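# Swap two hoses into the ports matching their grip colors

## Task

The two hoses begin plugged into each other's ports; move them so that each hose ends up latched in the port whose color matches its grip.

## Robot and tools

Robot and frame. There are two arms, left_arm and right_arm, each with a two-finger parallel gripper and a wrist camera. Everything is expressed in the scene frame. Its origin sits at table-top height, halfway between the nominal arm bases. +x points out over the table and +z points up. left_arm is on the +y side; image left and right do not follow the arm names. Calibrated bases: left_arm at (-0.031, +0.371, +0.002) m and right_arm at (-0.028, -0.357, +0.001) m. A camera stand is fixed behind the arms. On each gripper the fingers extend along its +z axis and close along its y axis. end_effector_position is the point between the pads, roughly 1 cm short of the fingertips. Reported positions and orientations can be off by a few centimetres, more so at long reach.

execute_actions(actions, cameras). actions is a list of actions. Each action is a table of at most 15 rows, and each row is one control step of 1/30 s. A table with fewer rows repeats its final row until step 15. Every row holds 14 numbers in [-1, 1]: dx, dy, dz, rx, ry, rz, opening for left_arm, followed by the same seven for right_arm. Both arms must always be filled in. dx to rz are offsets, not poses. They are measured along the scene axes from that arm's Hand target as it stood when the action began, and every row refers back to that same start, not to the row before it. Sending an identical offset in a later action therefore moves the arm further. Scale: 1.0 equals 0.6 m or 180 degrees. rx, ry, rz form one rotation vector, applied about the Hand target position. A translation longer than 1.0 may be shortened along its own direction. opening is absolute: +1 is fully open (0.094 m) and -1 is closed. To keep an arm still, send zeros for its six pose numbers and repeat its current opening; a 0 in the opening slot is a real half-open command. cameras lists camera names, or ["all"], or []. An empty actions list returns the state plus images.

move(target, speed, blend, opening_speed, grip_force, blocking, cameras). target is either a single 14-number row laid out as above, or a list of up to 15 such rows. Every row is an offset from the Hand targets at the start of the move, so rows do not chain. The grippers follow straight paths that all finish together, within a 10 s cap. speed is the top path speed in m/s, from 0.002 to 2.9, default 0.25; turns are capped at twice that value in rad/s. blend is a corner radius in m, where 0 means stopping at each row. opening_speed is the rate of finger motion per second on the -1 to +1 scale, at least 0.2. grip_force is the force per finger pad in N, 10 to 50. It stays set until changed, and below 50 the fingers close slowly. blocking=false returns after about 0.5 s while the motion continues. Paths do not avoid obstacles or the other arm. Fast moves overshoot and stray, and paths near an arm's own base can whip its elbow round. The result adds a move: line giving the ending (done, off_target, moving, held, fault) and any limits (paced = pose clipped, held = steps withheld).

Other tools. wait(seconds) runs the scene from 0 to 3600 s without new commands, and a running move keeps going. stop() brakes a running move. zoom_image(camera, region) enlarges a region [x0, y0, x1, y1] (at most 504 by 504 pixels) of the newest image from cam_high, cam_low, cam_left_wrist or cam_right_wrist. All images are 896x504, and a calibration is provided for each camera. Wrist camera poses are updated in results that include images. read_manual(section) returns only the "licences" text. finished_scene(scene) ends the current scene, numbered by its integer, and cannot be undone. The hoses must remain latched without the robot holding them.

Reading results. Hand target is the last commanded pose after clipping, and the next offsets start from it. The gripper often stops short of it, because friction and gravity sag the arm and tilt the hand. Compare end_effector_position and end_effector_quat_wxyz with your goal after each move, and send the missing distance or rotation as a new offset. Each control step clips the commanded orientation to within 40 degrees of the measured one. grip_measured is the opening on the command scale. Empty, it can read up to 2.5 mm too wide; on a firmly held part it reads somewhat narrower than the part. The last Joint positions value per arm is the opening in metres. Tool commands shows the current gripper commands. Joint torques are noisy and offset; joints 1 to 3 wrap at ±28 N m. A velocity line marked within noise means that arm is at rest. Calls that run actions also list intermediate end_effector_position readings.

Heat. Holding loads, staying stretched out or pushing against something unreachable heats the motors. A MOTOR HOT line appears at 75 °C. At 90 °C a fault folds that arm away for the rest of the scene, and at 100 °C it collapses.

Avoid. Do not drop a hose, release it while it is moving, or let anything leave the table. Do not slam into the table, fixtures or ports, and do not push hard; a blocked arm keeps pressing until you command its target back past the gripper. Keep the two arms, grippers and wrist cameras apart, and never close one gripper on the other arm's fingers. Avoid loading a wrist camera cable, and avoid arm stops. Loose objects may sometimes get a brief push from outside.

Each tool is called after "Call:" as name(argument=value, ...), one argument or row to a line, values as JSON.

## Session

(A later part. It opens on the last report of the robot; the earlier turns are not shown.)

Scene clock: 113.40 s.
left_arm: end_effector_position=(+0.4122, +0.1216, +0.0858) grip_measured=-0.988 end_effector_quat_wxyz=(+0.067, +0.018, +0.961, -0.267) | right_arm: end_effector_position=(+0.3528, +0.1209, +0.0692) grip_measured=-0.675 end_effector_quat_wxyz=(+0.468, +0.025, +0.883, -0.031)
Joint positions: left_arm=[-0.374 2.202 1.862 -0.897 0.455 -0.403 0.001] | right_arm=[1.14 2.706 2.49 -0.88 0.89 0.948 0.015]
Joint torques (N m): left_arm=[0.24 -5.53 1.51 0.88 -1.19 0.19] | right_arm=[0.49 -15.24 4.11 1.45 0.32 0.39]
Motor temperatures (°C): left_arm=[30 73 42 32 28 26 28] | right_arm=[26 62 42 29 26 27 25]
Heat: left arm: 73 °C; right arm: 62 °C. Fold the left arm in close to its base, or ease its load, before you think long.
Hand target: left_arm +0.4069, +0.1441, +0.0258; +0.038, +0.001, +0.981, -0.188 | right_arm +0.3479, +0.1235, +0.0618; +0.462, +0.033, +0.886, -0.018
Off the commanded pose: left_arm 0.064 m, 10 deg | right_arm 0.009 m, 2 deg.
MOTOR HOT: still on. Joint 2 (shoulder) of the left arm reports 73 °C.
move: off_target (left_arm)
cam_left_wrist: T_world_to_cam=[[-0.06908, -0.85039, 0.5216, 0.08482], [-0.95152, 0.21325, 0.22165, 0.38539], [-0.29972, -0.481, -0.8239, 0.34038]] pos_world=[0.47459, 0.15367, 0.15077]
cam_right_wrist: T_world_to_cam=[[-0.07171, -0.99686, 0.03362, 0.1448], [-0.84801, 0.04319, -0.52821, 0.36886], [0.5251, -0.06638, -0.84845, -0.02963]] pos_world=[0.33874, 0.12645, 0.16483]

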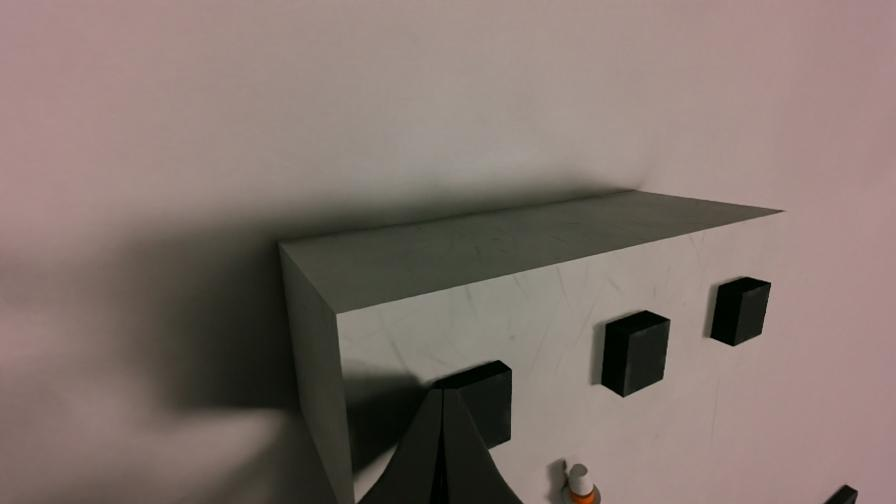

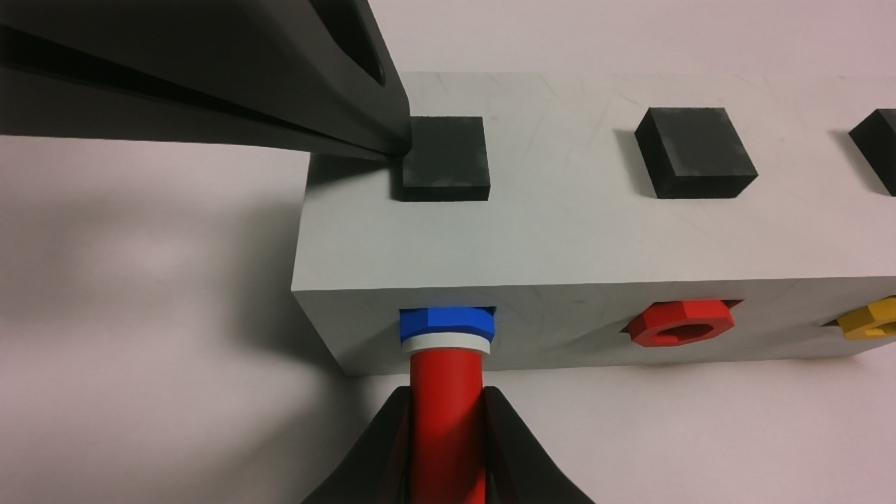

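Call:
move(
  target=[
    [0.005,-0.045,0.145,0,0,0,-1,0,0,0,0,0,0,-0.9],
    [0.003,-0.045,0.1,0,0,0,-1,0,0,0,0,0,0,-0.9],
    [0.0,-0.024,-0.01,0,0,0,-1,0,0,0,0,0,0,-0.9],
  ],
  speed=0.15,
  blend=[0,0.003,0],
  cameras=["cam_left_wrist","cam_right_wrist"],
)

Scene clock: 119.17 s.
left_arm: end_effector_position=(+0.4037, +0.1194, +0.0858) grip_measured=-0.988 end_effector_quat_wxyz=(+0.062, +0.009, +0.968, -0.241) | right_arm: end_effector_position=(+0.3529, +0.1210, +0.0693) grip_measured=-0.675 end_effector_quat_wxyz=(+0.469, +0.025, +0.883, -0.031)
Joint positions: left_arm=[-0.401 2.191 1.866 -0.931 0.4 -0.435 0.001] | right_arm=[1.14 2.706 2.49 -0.879 0.891 0.948 0.015]
Joint torques (N m): left_arm=[0.02 -3.37 1.2 1.39 -0.69 0.15] | right_arm=[0.47 -15.31 4.08 1.47 0.32 0.38]
Motor temperatures (°C): left_arm=[30 70 42 32 28 26 28] | right_arm=[26 64 41 29 26 27 26]
Heat: left arm: 70 °C; right arm: 64 °C.
Hand target: left_arm +0.4068, +0.1297, +0.0198; +0.038, +0.001, +0.981, -0.188 | right_arm +0.3479, +0.1236, +0.0619; +0.462, +0.033, +0.886, -0.018
Off the commanded pose: left_arm 0.067 m, 7 deg | right_arm 0.009 m, 2 deg.
MOTOR HOT: cleared for the motors of the left arm.
move: off_target (left_arm)
cam_left_wrist: T_world_to_cam=[[-0.0466, -0.87755, 0.47722, 0.08039], [-0.9515, 0.18443, 0.24623, 0.37914], [-0.30409, -0.4426, -0.84358, 0.3357]] pos_world=[0.46658, 0.1492, 0.15147]
cam_right_wrist: T_world_to_cam=[[-0.07178, -0.99685, 0.03367, 0.14481], [-0.84775, 0.04319, -0.52864, 0.36884], [0.52552, -0.06649, -0.84818, -0.0298]] pos_world=[0.33874, 0.12645, 0.16483]

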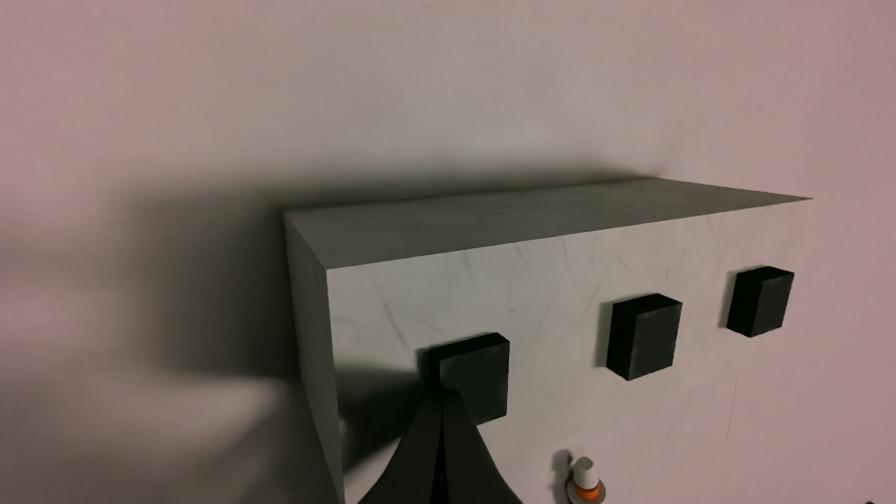

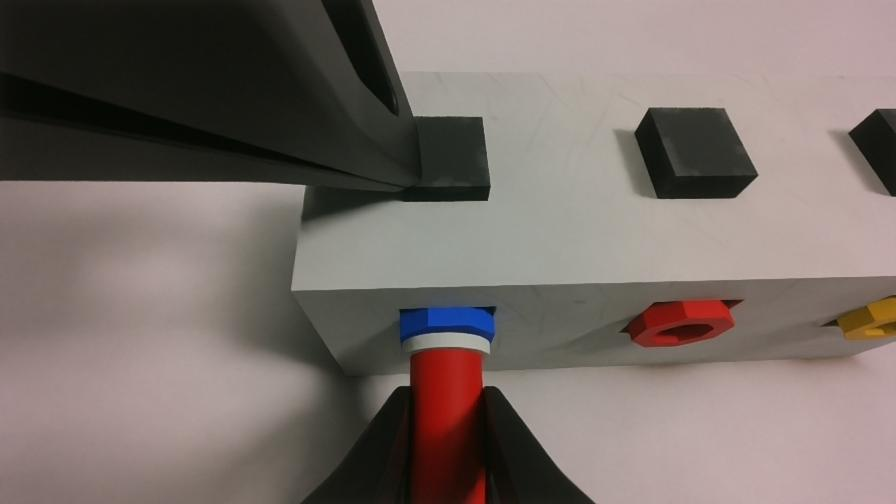

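Call:
move(
  target=[
    [0.0155,-0.05,0.15,0,0,0,-1,0,0,0,0,0,0,-0.9],
    [0.0155,-0.043,0.122,0,0,0,-1,0,0,0,0,0,0,-0.9],
  ],
  speed=0.15,
  cameras=["cam_left_wrist","cam_right_wrist"],
)

Scene clock: 125.40 s.
left_arm: end_effector_position=(+0.4136, +0.0998, +0.0932) grip_measured=-0.988 end_effector_quat_wxyz=(+0.030, +0.005, +0.981, -0.193) | right_arm: end_effector_position=(+0.3529, +0.1210, +0.0693) grip_measured=-0.675 end_effector_quat_wxyz=(+0.469, +0.025, +0.883, -0.031)
Joint positions: left_arm=[-0.454 2.393 2.276 -1.227 0.323 -0.469 0.001] | right_arm=[1.14 2.706 2.49 -0.879 0.891 0.948 0.015]
Joint torques (N m): left_arm=[0.94 -12.7 3.56 0.95 0.06 0.01] | right_arm=[0.47 -15.28 4.07 1.46 0.32 0.39]
Motor temperatures (°C): left_arm=[30 68 41 32 28 26 28] | right_arm=[26 65 41 29 26 27 26]
Heat: left arm: 68 °C; right arm: 65 °C.
Hand target: left_arm +0.4162, +0.1041, +0.0930; +0.038, +0.001, +0.982, -0.188 | right_arm +0.3479, +0.1236, +0.0618; +0.462, +0.033, +0.886, -0.018
Off the commanded pose: left_arm 0.005 m, 1 deg | right_arm 0.009 m, 2 deg.
move: done
cam_left_wrist: T_world_to_cam=[[-0.01996, -0.92099, 0.38907, 0.06153], [-0.93298, 0.15703, 0.32386, 0.37822], [-0.35936, -0.35653, -0.8624, 0.35234]] pos_world=[0.48072, 0.1229, 0.15743]
cam_right_wrist: T_world_to_cam=[[-0.07178, -0.99685, 0.03367, 0.14481], [-0.84775, 0.04319, -0.52864, 0.36884], [0.52552, -0.06649, -0.84818, -0.0298]] pos_world=[0.33874, 0.12645, 0.16483]

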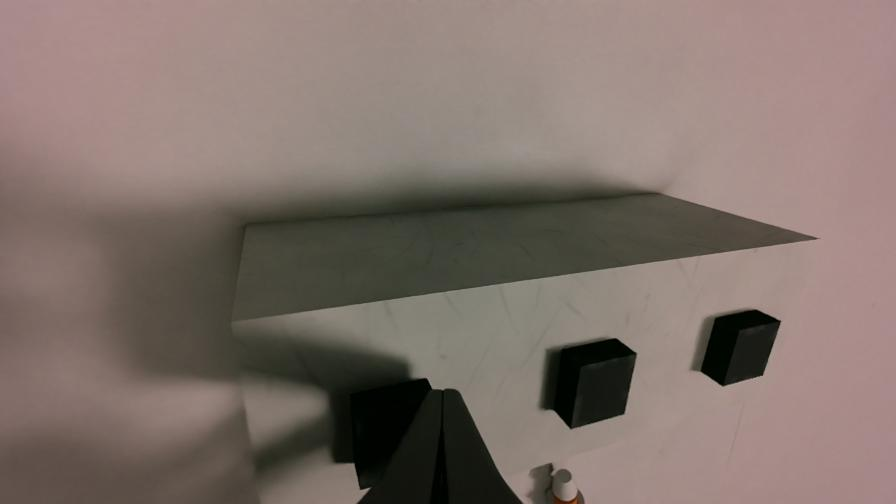

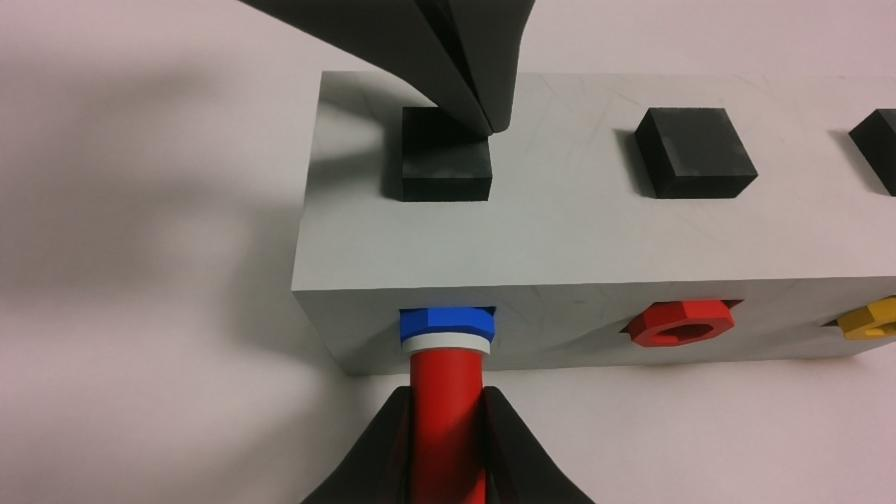

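Call:
move(
  target=[
    [0,0.024,0.012,0,0,0,-1,0,0,0,0,0,0,-0.9],
    [-0.004,0.026,-0.14,0,0,0,-1,0,0,0,0,0,0,-0.9],
  ],
  speed=0.15,
  cameras=["cam_left_wrist","cam_right_wrist"],
)

Scene clock: 129.87 s.
left_arm: end_effector_position=(+0.4313, +0.0974, +0.0835) grip_measured=-0.988 end_effector_quat_wxyz=(+0.105, +0.022, +0.960, -0.260) | right_arm: end_effector_position=(+0.3529, +0.1210, +0.0693) grip_measured=-0.675 end_effector_quat_wxyz=(+0.469, +0.025, +0.883, -0.031)
Joint positions: left_arm=[-0.421 2.251 1.92 -0.821 0.397 -0.449 0.001] | right_arm=[1.14 2.706 2.49 -0.879 0.891 0.948 0.015]
Joint torques (N m): left_arm=[0.43 -4.27 1.61 0.61 -0.69 0.17] | right_arm=[0.49 -15.3 4.08 1.46 0.32 0.39]
Motor temperatures (°C): left_arm=[30 68 41 32 28 26 28] | right_arm=[26 66 40 29 26 27 26]
Heat: left arm: 68 °C; right arm: 66 °C.
Hand target: left_arm +0.4139, +0.1197, +0.0089; +0.038, +0.001, +0.982, -0.188 | right_arm +0.3479, +0.1236, +0.0618; +0.462, +0.033, +0.886, -0.018
Off the commanded pose: left_arm 0.080 m, 12 deg | right_arm 0.009 m, 2 deg.
move: off_target (left_arm)
cam_left_wrist: T_world_to_cam=[[-0.09667, -0.8574, 0.50548, 0.08068], [-0.96824, 0.19866, 0.1518, 0.42377], [-0.23057, -0.47476, -0.84938, 0.30431]] pos_world=[0.48828, 0.12946, 0.15337]
cam_right_wrist: T_world_to_cam=[[-0.07178, -0.99685, 0.03367, 0.14481], [-0.84775, 0.04319, -0.52864, 0.36884], [0.52552, -0.06649, -0.84818, -0.0298]] pos_world=[0.33874, 0.12645, 0.16483]

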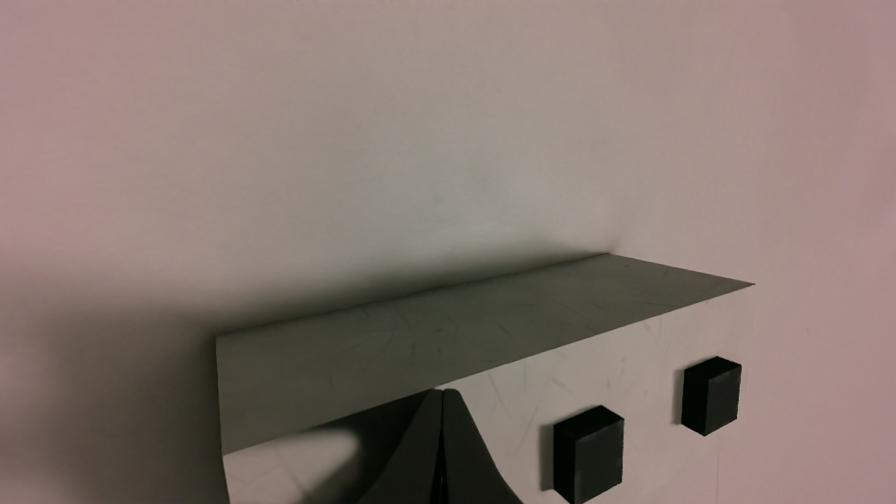

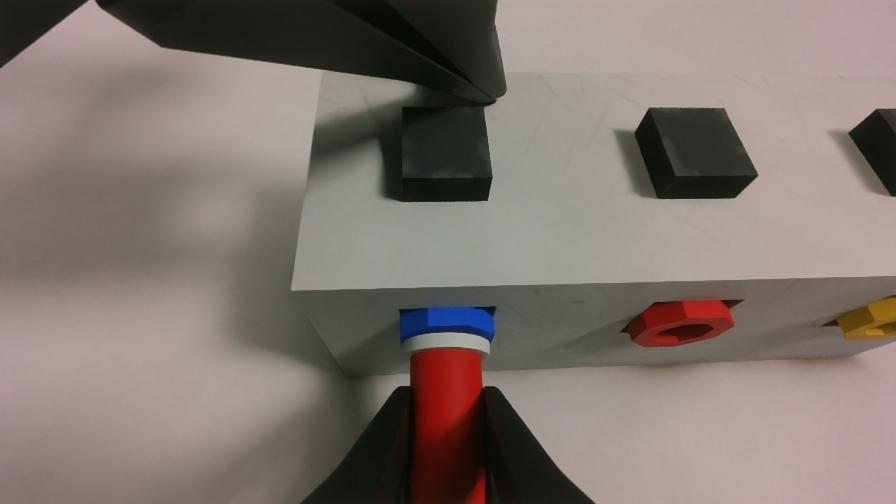

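Call:
move(
  target=[
    [-0.003,0,0.185,0,0,0,-1,0,0,-0.015,0,0,0,-0.9],
    [-0.003,0.012,0.15,0,0,0,-1,0,0,-0.015,0,0,0,-0.9],
  ],
  speed=0.15,
  cameras=["cam_left_wrist","cam_right_wrist"],
)

Scene clock: 137.97 s.
left_arm: end_effector_position=(+0.4060, +0.1243, +0.0877) grip_measured=-0.988 end_effector_quat_wxyz=(+0.017, -0.004, +0.983, -0.183) | right_arm: end_effector_position=(+0.3537, +0.1203, +0.0688) grip_measured=-0.675 end_effector_quat_wxyz=(+0.475, +0.026, +0.879, -0.032)
Joint positions: left_arm=[-0.416 2.337 2.166 -1.216 0.322 -0.442 0.001] | right_arm=[1.141 2.696 2.459 -0.848 0.904 0.943 0.015]
Joint torques (N m): left_arm=[1.18 -13.45 4.71 0.9 0.17 0.15] | right_arm=[0.44 -14.31 3.89 1.5 0.18 0.46]
Motor temperatures (°C): left_arm=[30 66 41 31 28 26 28] | right_arm=[26 67 40 29 26 27 26]
Heat: left arm: 66 °C; right arm: 67 °C.
Hand target: left_arm +0.4120, +0.1269, +0.0991; +0.038, +0.001, +0.981, -0.188 | right_arm +0.3478, +0.1237, +0.0530; +0.462, +0.033, +0.886, -0.018
Off the commanded pose: left_arm 0.013 m, 3 deg | right_arm 0.017 m, 2 deg.
move: off_target (left_arm, right_arm)
cam_left_wrist: T_world_to_cam=[[0.00315, -0.92854, 0.37121, 0.07931], [-0.92471, 0.1386, 0.35454, 0.36529], [-0.38066, -0.34438, -0.8582, 0.36031]] pos_world=[0.47469, 0.1471, 0.15027]
cam_right_wrist: T_world_to_cam=[[-0.07487, -0.99664, 0.03323, 0.14529], [-0.83995, 0.04507, -0.54079, 0.36711], [0.53748, -0.0684, -0.8405, -0.0352]] pos_world=[0.33815, 0.12585, 0.16412]

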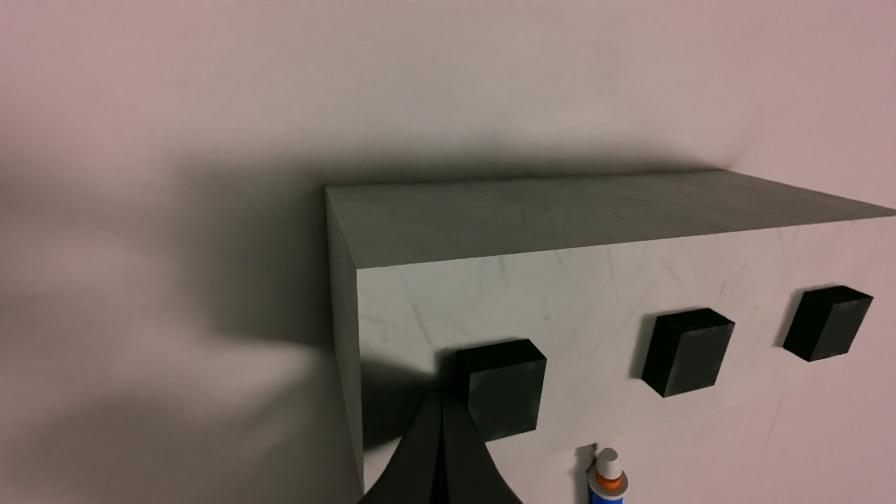

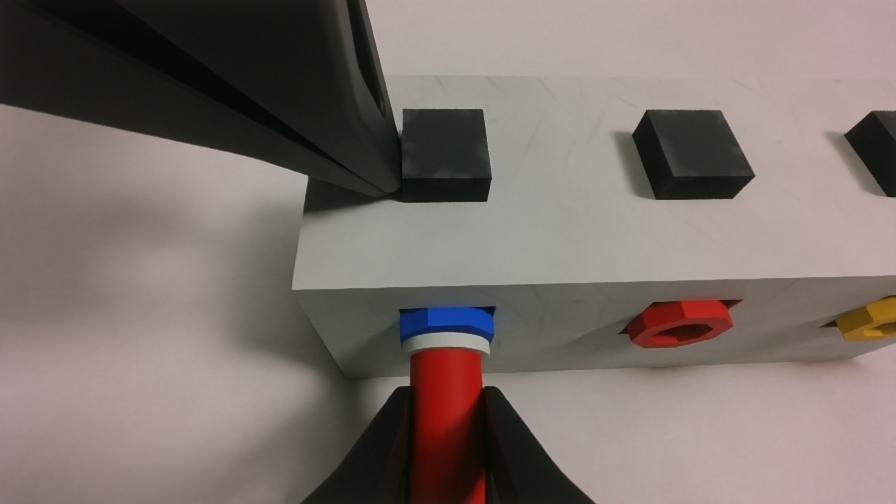

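Call:
move(
  target=[
    [0.007,-0.023,0.06,0,0,0,-1,0,0,0,0,0,0,-0.9],
    [0.007,-0.02,0.015,0,0,0,-1,0,0,0,0,0,0,-0.9],
    [-0.0035,-0.006,-0.125,0,0,0,-1,0,0,0,0,0,0,-0.9],
  ],
  speed=0.15,
  cameras=["cam_left_wrist","cam_right_wrist"],
)

Scene clock: 146.43 s.
left_arm: end_effector_position=(+0.4111, +0.1191, +0.0861) grip_measured=-0.988 end_effector_quat_wxyz=(+0.069, +0.005, +0.971, -0.229) | right_arm: end_effector_position=(+0.3537, +0.1203, +0.0688) grip_measured=-0.675 end_effector_quat_wxyz=(+0.475, +0.026, +0.879, -0.032)
Joint positions: left_arm=[-0.407 2.216 1.913 -0.949 0.368 -0.445 0.001] | right_arm=[1.141 2.696 2.459 -0.848 0.904 0.943 0.015]
Joint torques (N m): left_arm=[-0.51 -3.89 1.31 1.37 -0.37 0.13] | right_arm=[0.46 -14.34 3.88 1.5 0.18 0.46]
Motor temperatures (°C): left_arm=[30 70 41 31 28 26 28] | right_arm=[26 66 39 29 26 27 26]
Heat: left arm: 70 °C; right arm: 66 °C.
Hand target: left_arm +0.4100, +0.1232, +0.0242; +0.039, +0.001, +0.981, -0.188 | right_arm +0.3478, +0.1237, +0.0530; +0.462, +0.033, +0.886, -0.018
Off the commanded pose: left_arm 0.062 m, 6 deg | right_arm 0.017 m, 2 deg.
move: off_target (left_arm)
cam_left_wrist: T_world_to_cam=[[-0.04075, -0.88986, 0.45441, 0.08125], [-0.95656, 0.16614, 0.23956, 0.39097], [-0.28868, -0.4249, -0.85798, 0.33081]] pos_world=[0.4728, 0.14791, 0.15325]
cam_right_wrist: T_world_to_cam=[[-0.07487, -0.99664, 0.03323, 0.14529], [-0.83995, 0.04507, -0.54079, 0.36711], [0.53748, -0.0684, -0.8405, -0.0352]] pos_world=[0.33815, 0.12585, 0.16412]

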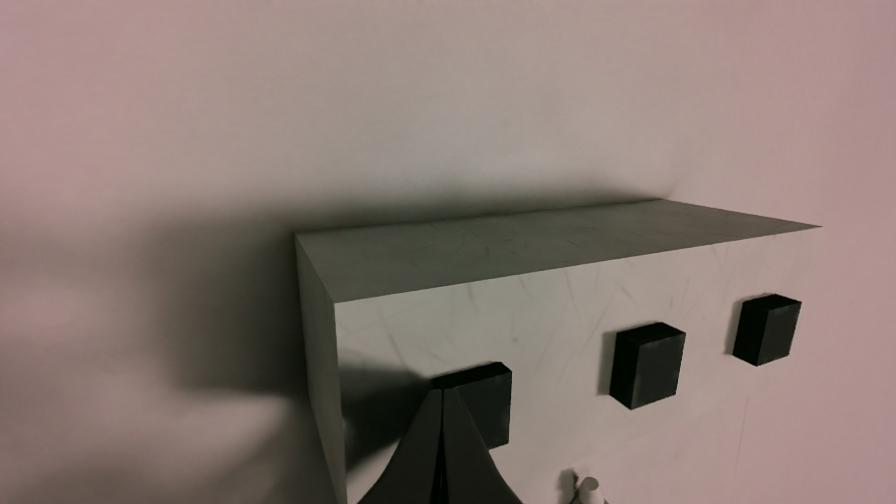

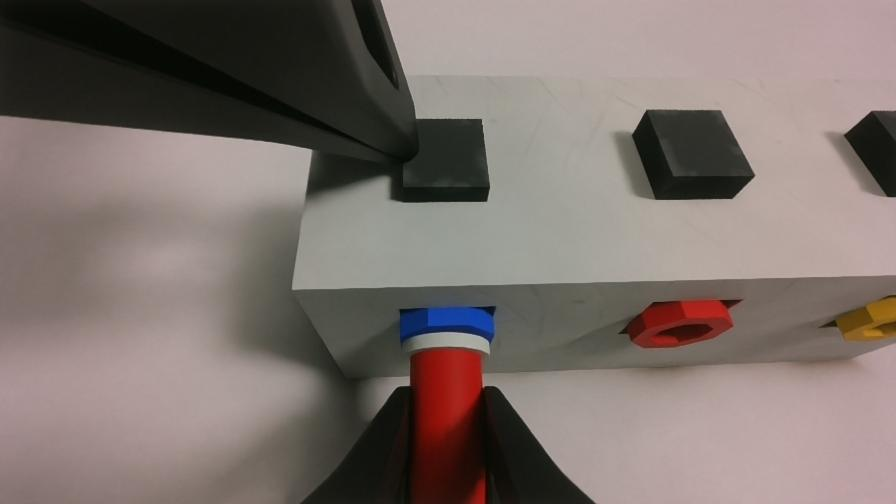

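Call:
move(
  target=[-0.004,0.0,-0.07,0,0,0,-1,-0.012,0,0,0,0,0,-0.9],
  speed=0.15,
  cameras=["cam_left_wrist","cam_right_wrist"],
)

Scene clock: 150.90 s.
left_arm: end_effector_position=(+0.4102, +0.1198, +0.0820) grip_measured=-0.988 end_effector_quat_wxyz=(+0.088, +0.008, +0.963, -0.254) | right_arm: end_effector_position=(+0.3513, +0.1217, +0.0688) grip_measured=-0.675 end_effector_quat_wxyz=(+0.478, +0.027, +0.878, -0.027)
Joint positions: left_arm=[-0.394 2.161 1.782 -0.816 0.404 -0.444 0.001] | right_arm=[1.146 2.68 2.424 -0.819 0.907 0.943 0.015]
Joint torques (N m): left_arm=[-1.7 0.84 0.02 1.58 -0.78 0.18] | right_arm=[1.06 -14.54 3.78 1.26 0.22 0.62]
Motor temperatures (°C): left_arm=[30 68 41 32 28 26 28] | right_arm=[26 66 39 30 26 27 26]
Heat: left arm: 68 °C; right arm: 66 °C.
Hand target: left_arm +0.4075, +0.1233, -0.0180; +0.038, +0.001, +0.982, -0.188 | right_arm +0.3407, +0.1236, +0.0530; +0.462, +0.033, +0.886, -0.018
Off the commanded pose: left_arm 0.100 m, 10 deg | right_arm 0.019 m, 2 deg.
move: off_target (left_arm, right_arm)
cam_left_wrist: T_world_to_cam=[[-0.06059, -0.86456, 0.49886, 0.08514], [-0.96505, 0.17839, 0.19196, 0.3969], [-0.25495, -0.4698, -0.84516, 0.3179]] pos_world=[0.46924, 0.15215, 0.15001]
cam_right_wrist: T_world_to_cam=[[-0.07116, -0.99716, 0.02484, 0.14587], [-0.83682, 0.04614, -0.54553, 0.36424], [0.54283, -0.0596, -0.83772, -0.03695]] pos_world=[0.33524, 0.12645, 0.16412]

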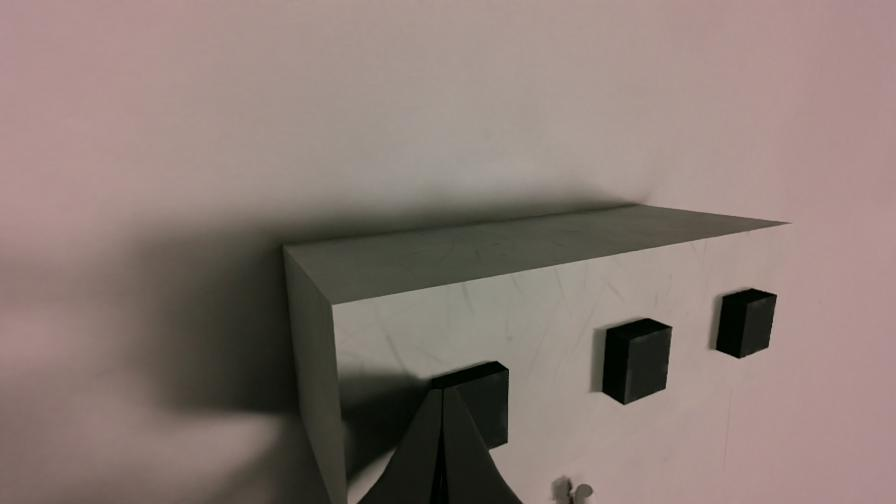

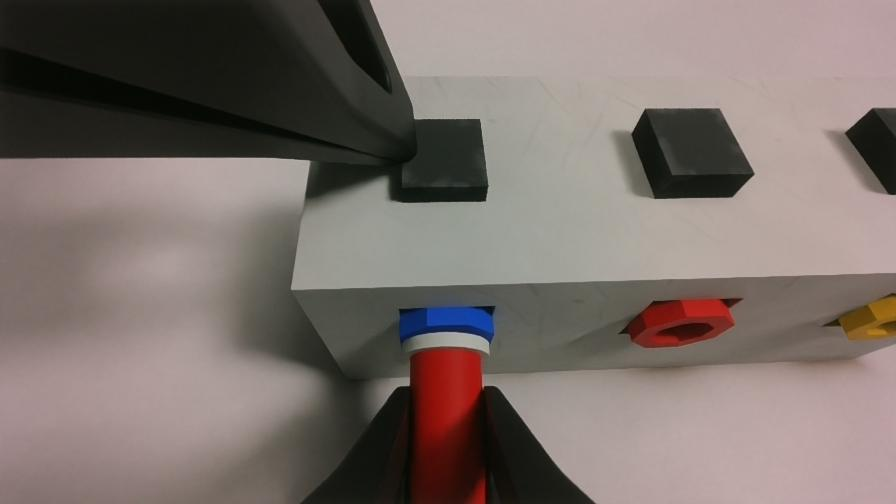

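Call:
move(
  target=[0,0,0,0,0,0,-1,-0.04,0.002,0.01,0,0,0,-0.9],
  speed=0.15,
  cameras=["cam_right_wrist"],
)

Scene clock: 157.57 s.
left_arm: end_effector_position=(+0.4102, +0.1197, +0.0822) grip_measured=-0.988 end_effector_quat_wxyz=(+0.089, +0.009, +0.963, -0.254) | right_arm: end_effector_position=(+0.3162, +0.1281, +0.0516) grip_measured=-0.675 end_effector_quat_wxyz=(+0.465, +0.023, +0.885, -0.025)
Joint positions: left_arm=[-0.394 2.161 1.782 -0.815 0.404 -0.443 0.001] | right_arm=[1.205 2.66 2.344 -0.841 0.903 1.035 0.015]
Joint torques (N m): left_arm=[-1.68 0.8 -0.02 1.57 -0.76 0.18] | right_arm=[-0.51 -16.62 5.35 1.05 0.45 0.22]
Motor temperatures (°C): left_arm=[30 64 40 32 28 26 28] | right_arm=[26 68 39 29 26 27 26]
Heat: left arm: 64 °C; right arm: 68 °C.
Hand target: left_arm +0.4076, +0.1232, -0.0179; +0.039, +0.001, +0.981, -0.188 | right_arm +0.3167, +0.1248, +0.0589; +0.462, +0.033, +0.886, -0.018
Off the commanded pose: left_arm 0.100 m, 10 deg | right_arm 0.008 m, 1 deg.
move: done
cam_right_wrist: T_world_to_cam=[[-0.06139, -0.99781, 0.0245, 0.14723], [-0.85278, 0.03968, -0.52077, 0.32972], [0.51865, -0.05286, -0.85335, -0.02432]] pos_world=[0.30283, 0.13254, 0.14735]

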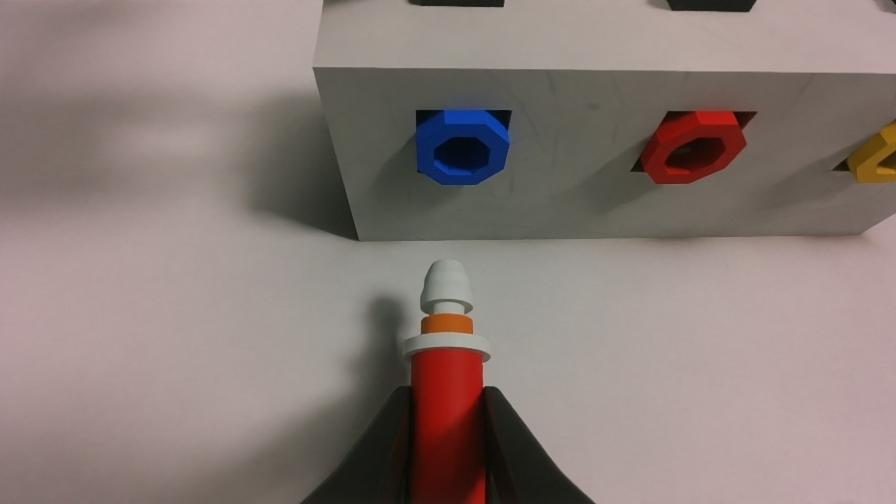

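Call:
move(
  target=[
    [-0.004,0.06,0.25,-0.044,-0.004,0,-1,-0.008,-0.083,0.075,0,0,0,-0.9],
    [-0.13,0.21,0.28,-0.044,-0.004,0,-1,0.009,-0.099,0.016,0,0,0,-0.9],
  ],
  speed=0.2,
  cameras=["cam_right_wrist"],
)

Scene clock: 169.93 s.
left_arm: end_effector_position=(+0.3330, +0.2496, +0.1393) grip_measured=-0.988 end_effector_quat_wxyz=(+0.033, -0.008, +0.968, -0.248) | right_arm: end_effector_position=(+0.3177, +0.0649, +0.0520) grip_measured=-0.675 end_effector_quat_wxyz=(+0.454, +0.020, +0.890, -0.038)
Joint positions: left_arm=[-0.119 1.846 1.587 -1.177 0.49 -0.158 0.001] | right_arm=[1.151 2.379 1.833 -0.597 0.874 0.975 0.015]
Joint torques (N m): left_arm=[0.72 -10.51 4.62 0.59 0.5 0.16] | right_arm=[-0.81 -16.18 5.15 1.5 0.49 0.01]
Motor temperatures (°C): left_arm=[30 61 40 32 28 26 28] | right_arm=[26 76 39 29 26 27 27]
Heat: left arm: 61 °C; right arm: 76 °C. Fold the right arm in close to its base, or ease its load, before you think long.
Hand target: left_arm +0.3296, +0.2492, +0.1500; +0.045, +0.000, +0.966, -0.255 | right_arm +0.3221, +0.0654, +0.0685; +0.462, +0.033, +0.886, -0.018
Off the commanded pose: left_arm 0.011 m, 2 deg | right_arm 0.017 m, 3 deg.
MOTOR HOT: joint 2 (shoulder) of the right arm reports 76 °C; the controller's stop level is 90 °C. To cool a motor, set the load down, stop pushing, or move to a pose that needs little force.
move: off_target (left_arm, right_arm)
cam_right_wrist: T_world_to_cam=[[-0.06802, -0.99638, 0.05092, 0.08491], [-0.86466, 0.03341, -0.50125, 0.33688], [0.49773, -0.07812, -0.86381, -0.01922]] pos_world=[0.30663, 0.07184, 0.14793]

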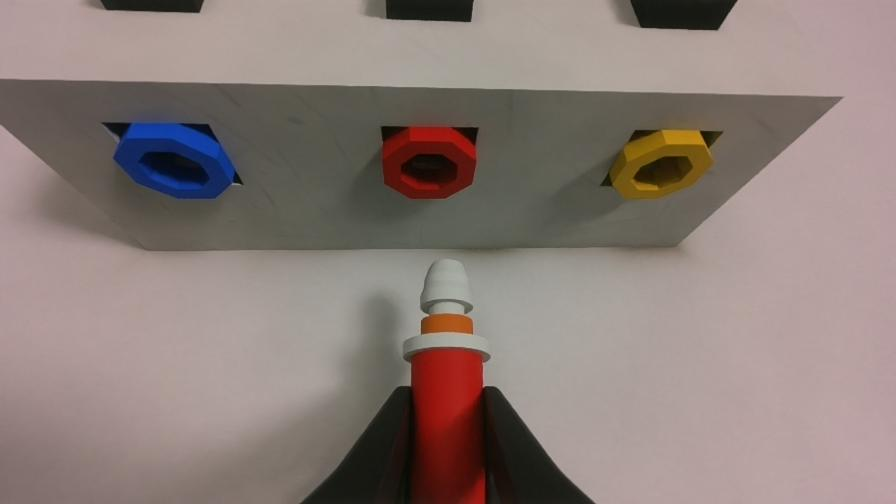

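Call:
move(
  target=[
    [0,0,0,0,0,0,-1,-0.01,0.01,0.12,0,0,0,-0.9],
    [0,0,0,0,0,0,-1,0.002,0.012,0.003,0,0,0,-0.9],
  ],
  speed=0.2,
  cameras=["cam_right_wrist"],
)

Scene clock: 176.53 s.
left_arm: end_effector_position=(+0.3330, +0.2495, +0.1393) grip_measured=-0.988 end_effector_quat_wxyz=(+0.033, -0.008, +0.968, -0.249) | right_arm: end_effector_position=(+0.3210, +0.0720, +0.0763) grip_measured=-0.675 end_effector_quat_wxyz=(+0.461, +0.029, +0.887, -0.022)
Joint positions: left_arm=[-0.119 1.846 1.587 -1.177 0.49 -0.157 0.001] | right_arm=[1.151 2.361 1.888 -0.632 0.874 0.977 0.015]
Joint torques (N m): left_arm=[0.72 -10.51 4.62 0.59 0.5 0.16] | right_arm=[-0.43 -12.11 5.56 1.57 0.5 0.03]
Motor temperatures (°C): left_arm=[30 64 40 32 28 26 28] | right_arm=[26 78 40 29 26 27 27]
Heat: left arm: 64 °C; right arm: 78 °C. Fold the right arm in close to its base, or ease its load, before you think long.
Hand target: left_arm +0.3296, +0.2492, +0.1500; +0.044, +0.000, +0.966, -0.255 | right_arm +0.3233, +0.0725, +0.0703; +0.462, +0.033, +0.886, -0.018
Off the commanded pose: left_arm 0.011 m, 2 deg | right_arm 0.007 m, 1 deg.
MOTOR HOT: still on. Joint 2 (shoulder) of the right arm reports 78 °C.
move: done
cam_right_wrist: T_world_to_cam=[[-0.07013, -0.99745, 0.01358, 0.09455], [-0.85631, 0.05321, -0.51372, 0.3486], [0.51168, -0.04765, -0.85785, -0.00644]] pos_world=[0.30844, 0.07545, 0.17227]

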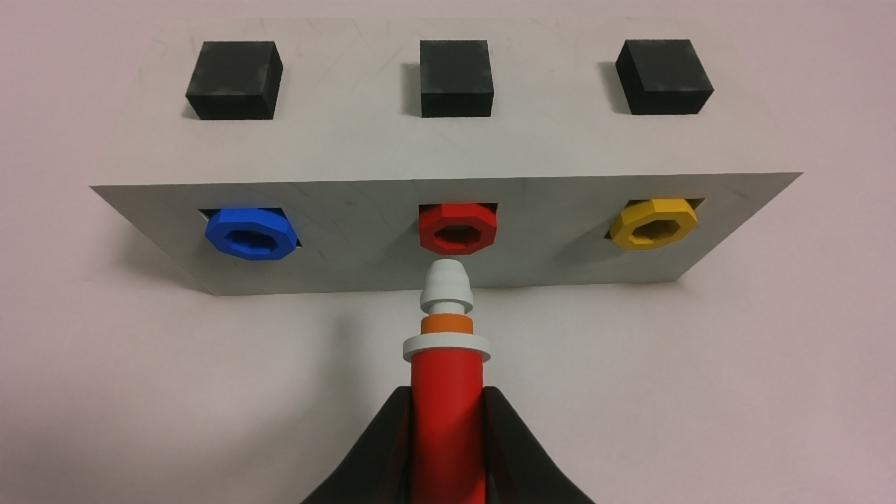

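Call:
move(
  target=[0,0,0,0,0,0,-1,0.023,-0.013,-0.01,0,0,-0.005,-0.9],
  speed=0.12,
  cameras=["cam_right_wrist"],
)

Scene clock: 183.87 s.
left_arm: end_effector_position=(+0.3330, +0.2495, +0.1393) grip_measured=-0.988 end_effector_quat_wxyz=(+0.033, -0.008, +0.968, -0.249) | right_arm: end_effector_position=(+0.3332, +0.0654, +0.0734) grip_measured=-0.675 end_effector_quat_wxyz=(+0.460, +0.036, +0.887, -0.022)
Joint positions: left_arm=[-0.119 1.846 1.587 -1.177 0.49 -0.157 0.001] | right_arm=[1.123 2.361 1.874 -0.599 0.863 0.958 0.015]
Joint torques (N m): left_arm=[0.72 -10.51 4.62 0.59 0.5 0.16] | right_arm=[-0.65 -11.49 5.53 1.64 0.54 0.02]
Motor temperatures (°C): left_arm=[30 66 40 31 28 26 28] | right_arm=[26 76 40 29 26 27 27]
Heat: left arm: 66 °C; right arm: 76 °C. Fold the right arm in close to its base, or ease its load, before you think long.
Hand target: left_arm +0.3296, +0.2492, +0.1500; +0.044, +0.000, +0.966, -0.255 | right_arm +0.3370, +0.0648, +0.0643; +0.462, +0.040, +0.886, -0.022
Off the commanded pose: left_arm 0.011 m, 2 deg | right_arm 0.010 m, 1 deg.
MOTOR HOT: still on. Joint 2 (shoulder) of the right arm reports 76 °C.
move: done
cam_right_wrist: T_world_to_cam=[[-0.08205, -0.9966, 0.00794, 0.0932], [-0.85613, 0.06641, -0.51248, 0.35686], [0.51021, -0.04885, -0.85866, -0.01487]] pos_world=[0.32075, 0.06846, 0.16938]

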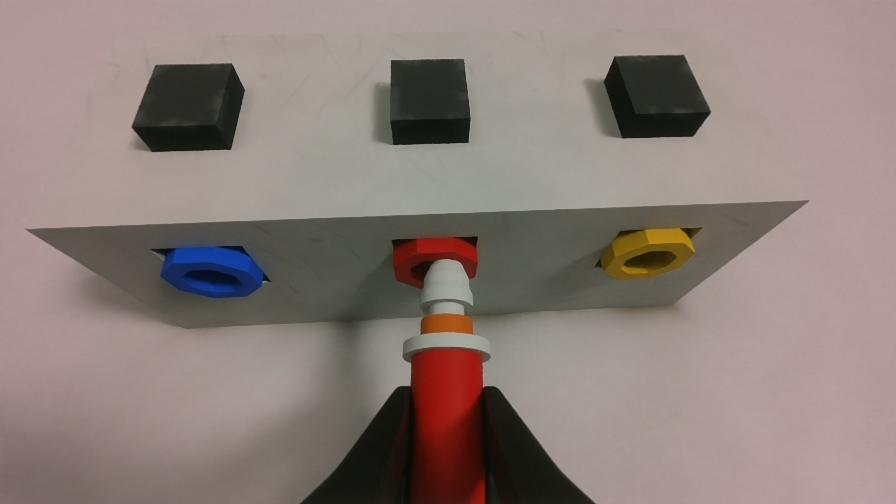

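Call:
move(
  target=[
    [0,0,0,0,0,0,-1,-0.006,0.013,-0.004,0,0,0.011,-0.9],
    [0,0,0,0,0,0,-1,0.02,0.01,-0.006,0,0,0.011,-0.9],
  ],
  speed=0.08,
  cameras=["cam_right_wrist"],
)

Scene clock: 189.53 s.
left_arm: end_effector_position=(+0.3330, +0.2495, +0.1393) grip_measured=-0.988 end_effector_quat_wxyz=(+0.033, -0.008, +0.968, -0.249) | right_arm: end_effector_position=(+0.3377, +0.0673, +0.0690) grip_measured=-0.675 end_effector_quat_wxyz=(+0.461, +0.014, +0.887, -0.027)
Joint positions: left_arm=[-0.119 1.846 1.587 -1.177 0.49 -0.157 0.001] | right_arm=[1.115 2.368 1.863 -0.556 0.855 0.892 0.015]
Joint torques (N m): left_arm=[0.73 -10.51 4.62 0.59 0.5 0.16] | right_arm=[-1.77 -10.69 7.25 1.94 0.32 -0.05]
Motor temperatures (°C): left_arm=[30 67 40 31 28 26 28] | right_arm=[26 74 40 30 26 27 27]
Heat: left arm: 67 °C; right arm: 74 °C. Fold the right arm in close to its base, or ease its load, before you think long.
Hand target: left_arm +0.3296, +0.2492, +0.1500; +0.044, +0.000, +0.966, -0.255 | right_arm +0.3490, +0.0708, +0.0607; +0.462, +0.025, +0.886, -0.014
Off the commanded pose: left_arm 0.011 m, 2 deg | right_arm 0.015 m, 2 deg.
MOTOR HOT: still on. Joint 2 (shoulder) of the right arm reports 74 °C.
move: off_target (right_arm)
cam_right_wrist: T_world_to_cam=[[-0.0474, -0.99821, 0.03648, 0.0819], [-0.85766, 0.02195, -0.51375, 0.36187], [0.51203, -0.05564, -0.85716, -0.02121]] pos_world=[0.3251, 0.07263, 0.16474]

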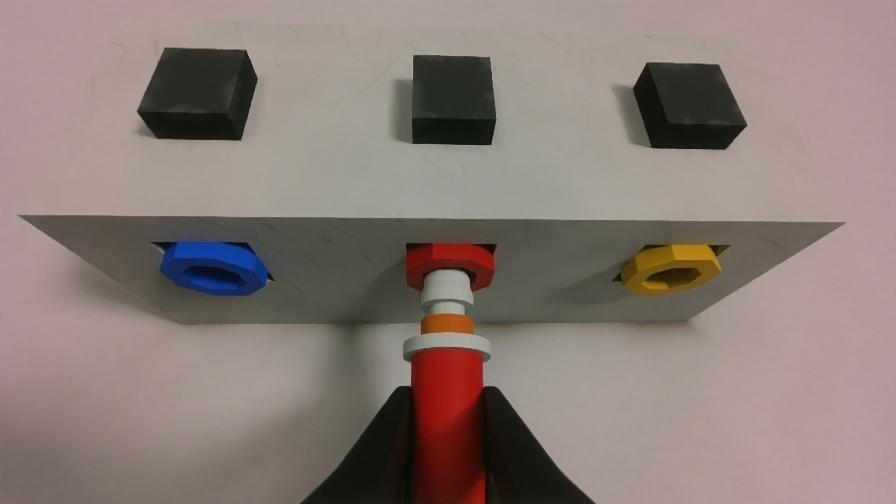

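Call:
move(
  target=[
    [0,0,0,0,0,0,-1,0.06,0.004,0.006,0,0,0,-0.9],
    [0,0,0,0,0,0,-1,0.115,0.02,0.006,0,0,0.018,-0.9],
  ],
  speed=0.1,
  blend=[0.005,0],
  cameras=["cam_right_wrist"],
)

Scene clock: 193.80 s.
left_arm: end_effector_position=(+0.3330, +0.2495, +0.1393) grip_measured=-0.988 end_effector_quat_wxyz=(+0.033, -0.008, +0.968, -0.249) | right_arm: end_effector_position=(+0.3572, +0.0642, +0.0700) grip_measured=-0.675 end_effector_quat_wxyz=(+0.430, -0.047, +0.899, -0.065)
Joint positions: left_arm=[-0.119 1.846 1.587 -1.177 0.49 -0.157 0.001] | right_arm=[1.069 2.422 2.003 -0.675 0.796 0.742 0.015]
Joint torques (N m): left_arm=[0.72 -10.51 4.63 0.59 0.5 0.16] | right_arm=[-7.42 -8.21 10.43 3.67 0.05 -0.47]
Motor temperatures (°C): left_arm=[30 68 40 31 28 26 28] | right_arm=[26 73 40 31 26 27 27]
Heat: left arm: 68 °C; right arm: 73 °C. Fold the right arm in close to its base, or ease its load, before you think long.
Hand target: left_arm +0.3296, +0.2492, +0.1500; +0.044, +0.000, +0.966, -0.255 | right_arm +0.4182, +0.0827, +0.0643; +0.462, +0.000, +0.887, +0.000
Off the commanded pose: left_arm 0.011 m, 2 deg | right_arm 0.064 m, 10 deg.
MOTOR HOT: still on. Joint 2 (shoulder) of the right arm reports 73 °C.
move: off_target (right_arm)
cam_right_wrist: T_world_to_cam=[[0.03032, -0.98664, 0.16008, 0.04259], [-0.88935, -0.09973, -0.44621, 0.39364], [0.45621, -0.12884, -0.8805, -0.00419]] pos_world=[0.3507, 0.08074, 0.16514]

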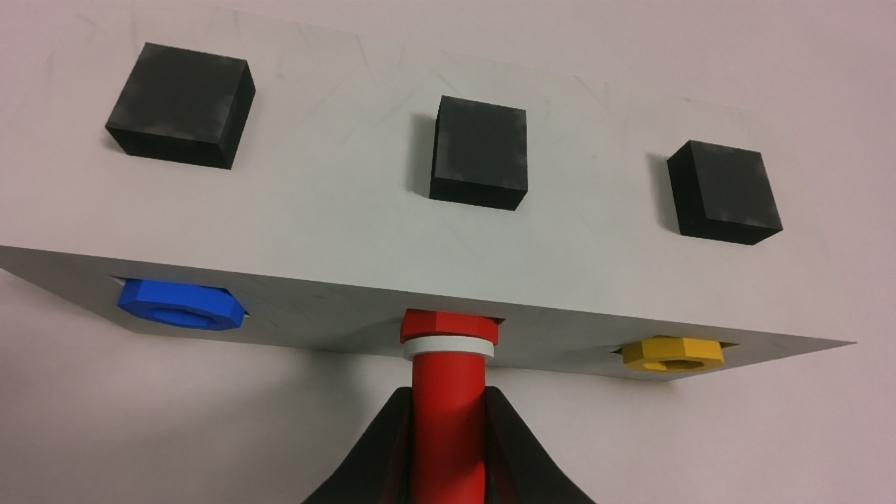

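Call:
move(
  target=[0,0,0,0,0,0,-1,-0.128,-0.023,0,0,0,-0.016,-0.9],
  speed=0.2,
  cameras=["cam_right_wrist"],
)

Scene clock: 197.07 s.
left_arm: end_effector_position=(+0.3330, +0.2495, +0.1393) grip_measured=-0.988 end_effector_quat_wxyz=(+0.033, -0.008, +0.968, -0.249) | right_arm: end_effector_position=(+0.3503, +0.0668, +0.0676) grip_measured=-0.675 end_effector_quat_wxyz=(+0.468, +0.011, +0.883, -0.027)
Joint positions: left_arm=[-0.119 1.846 1.587 -1.177 0.49 -0.157 0.001] | right_arm=[1.094 2.382 1.869 -0.51 0.854 0.847 0.015]
Joint torques (N m): left_arm=[0.72 -10.51 4.62 0.58 0.5 0.16] | right_arm=[1.2 -14.23 4.21 1.47 0.35 0.52]
Motor temperatures (°C): left_arm=[30 68 40 31 28 26 28] | right_arm=[26 72 40 32 26 27 27]
Heat: left arm: 68 °C; right arm: 72 °C. Fold the right arm in close to its base, or ease its load, before you think long.
Hand target: left_arm +0.3296, +0.2492, +0.1500; +0.044, +0.000, +0.966, -0.255 | right_arm +0.3412, +0.0690, +0.0642; +0.462, +0.022, +0.887, -0.012
Off the commanded pose: left_arm 0.011 m, 2 deg | right_arm 0.010 m, 2 deg.
MOTOR HOT: still on. Joint 2 (shoulder) of the right arm reports 72 °C.
move: done
cam_right_wrist: T_world_to_cam=[[-0.04323, -0.99828, 0.03959, 0.08038], [-0.85024, 0.01595, -0.52616, 0.37061], [0.52462, -0.0564, -0.84947, -0.03378]] pos_world=[0.3363, 0.07242, 0.16312]

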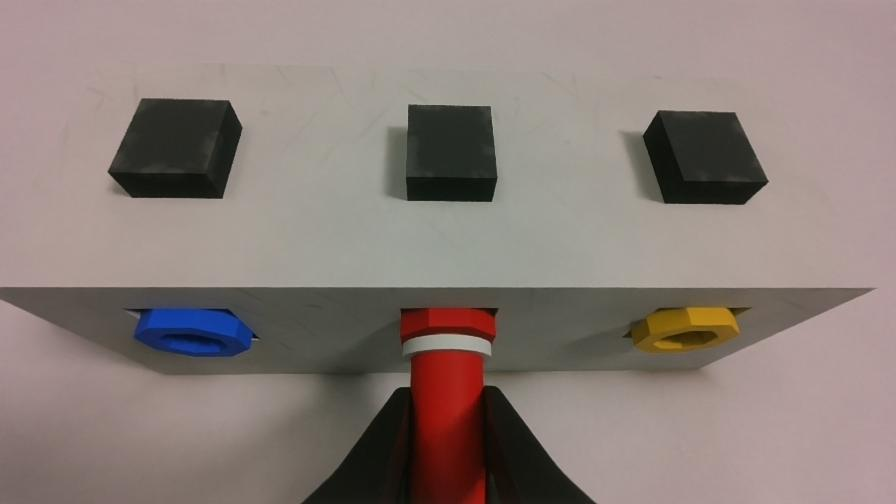

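Call:
move(
  target=[
    [0,0,0,0,0,0,0.28,0.015,-0.003,0,0,0,0,0.1],
    [-0.1,-0.08,0.03,0.07,-0.14,0.03,0.28,-0.06,0,0.14,0,0,0,0.1],
    [-0.163,-0.36,-0.04,0.1399,-0.2806,0.0592,0.28,-0.12,-0.5,0.14,0,0,0,0.1],
  ],
  speed=0.3,
  blend=[0,0.02,0],
  cameras=["cam_left_wrist","cam_high"],
)

Scene clock: 207.80 s.
left_arm: end_effector_position=(+0.2675, +0.2090, +0.1526) grip_measured=+0.278 end_effector_quat_wxyz=(+0.153, +0.035, +0.970, -0.187) | right_arm: end_effector_position=(+0.3108, +0.0661, +0.1094) grip_measured=+0.099 end_effector_quat_wxyz=(+0.448, +0.004, +0.894, -0.033)
Joint positions: left_arm=[-0.383 1.435 1.181 -0.892 0.248 -0.354 0.06] | right_arm=[1.159 2.299 1.933 -0.769 0.852 0.947 0.052]
Joint torques (N m): left_arm=[1.18 -4.64 6.02 1.16 0.21 0.07] | right_arm=[0.32 -15.66 9.01 1.1 0.69 0.19]
Motor temperatures (°C): left_arm=[30 69 41 30 28 26 28] | right_arm=[26 71 40 31 26 27 27]
Heat: left arm: 69 °C; right arm: 71 °C.
Hand target: left_arm +0.2711, +0.2100, +0.1541; +0.157, +0.033, +0.969, -0.188 (not the last commanded pose) | right_arm +0.3114, +0.0687, +0.1369; +0.462, +0.022, +0.886, -0.012 (not the last commanded pose)
Off the commanded pose: left_arm 0.181 m, 43 deg | right_arm 0.302 m, 4 deg.
MOTOR HOT: cleared for the motors of the right arm.
move: held (left_arm; a check stopped the path), off_target (right_arm; braked when a check withheld steps of left_arm); path passed 1 of 3 targets; limits=held
pose unreachable (left arm): on one or more control steps of this call, first in action 0 (counted from 0), this arm could not follow its commanded pose, so it was not sent that pose on those steps. It may still have moved: this result reports where it is.
cause: moving toward the commanded pose would bring a part of the arm too close to another arm (this arm's fingers and the right arm's wrist (the part past joint 4), along the way the arms are being sent, or toward where that arm still pushes).
cam_left_wrist: T_world_to_cam=[[-0.12607, -0.92262, 0.36453, 0.16855], [-0.98279, 0.16618, 0.08071, 0.25396], [-0.13504, -0.34808, -0.92769, 0.33818]] pos_world=[0.3165, 0.23102, 0.23179]
Images, in order (width x height): cam_high 896x504, cam_left_wrist 896x504.

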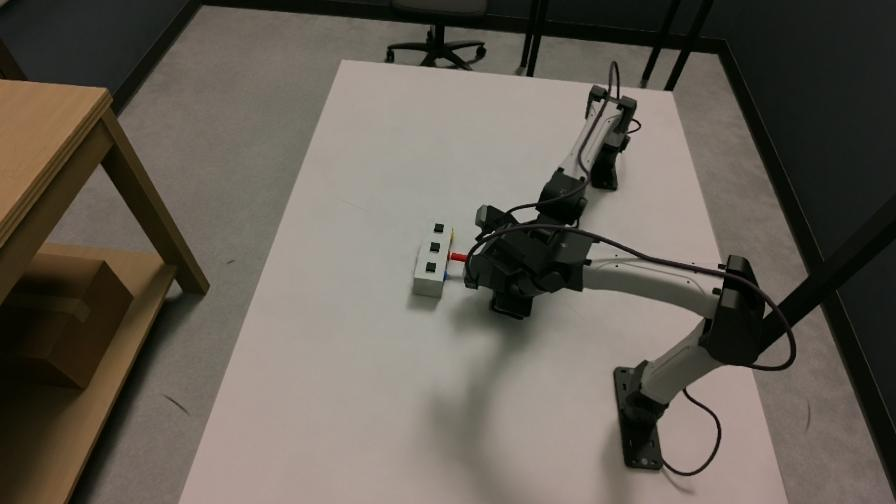

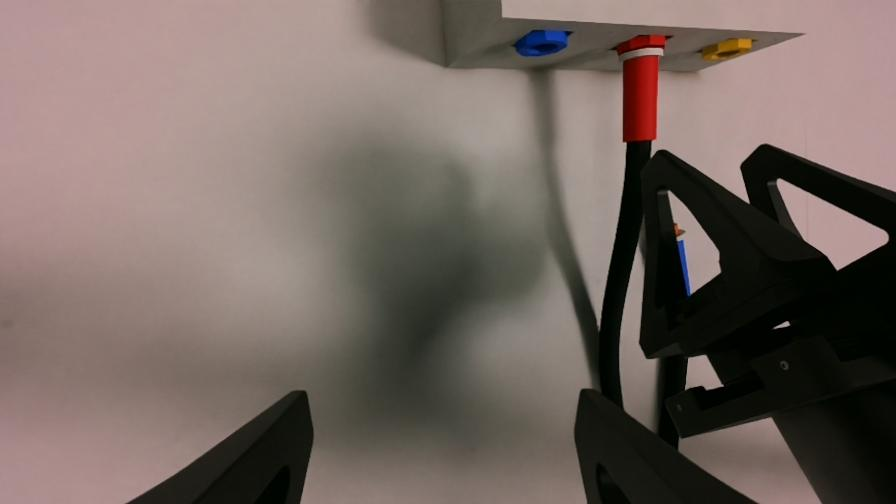

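Call:
move(
  target=[0,0,0,0,0,0,0.28,-0.1,-0.5,0.1,0,0,0,0.1],
  speed=0.3,
  cameras=[],
)

Scene clock: 213.17 s.
left_arm: end_effector_position=(+0.2675, +0.2090, +0.1526) grip_measured=+0.278 end_effector_quat_wxyz=(+0.153, +0.035, +0.970, -0.187) | right_arm: end_effector_position=(+0.2528, -0.2302, +0.2023) grip_measured=+0.099 end_effector_quat_wxyz=(+0.468, +0.025, +0.883, -0.012)
Joint positions: left_arm=[-0.383 1.435 1.181 -0.892 0.248 -0.354 0.06] | right_arm=[0.795 1.045 0.842 -0.586 0.657 0.553 0.052]
Joint torques (N m): left_arm=[1.18 -4.66 6.01 1.17 0.22 0.07] | right_arm=[-0.59 -2.77 5.89 1.89 0.24 -0.03]
Motor temperatures (°C): left_arm=[30 66 41 31 28 26 28] | right_arm=[26 70 40 31 26 27 26]
Heat: left arm: 66 °C; right arm: 70 °C.
Hand target: left_arm +0.2711, +0.2100, +0.1541; +0.157, +0.033, +0.969, -0.188 | right_arm +0.2514, -0.2313, +0.1969; +0.462, +0.022, +0.886, -0.012
Off the commanded pose: left_arm 0.004 m, 1 deg | right_arm 0.006 m, 1 deg.
move: done


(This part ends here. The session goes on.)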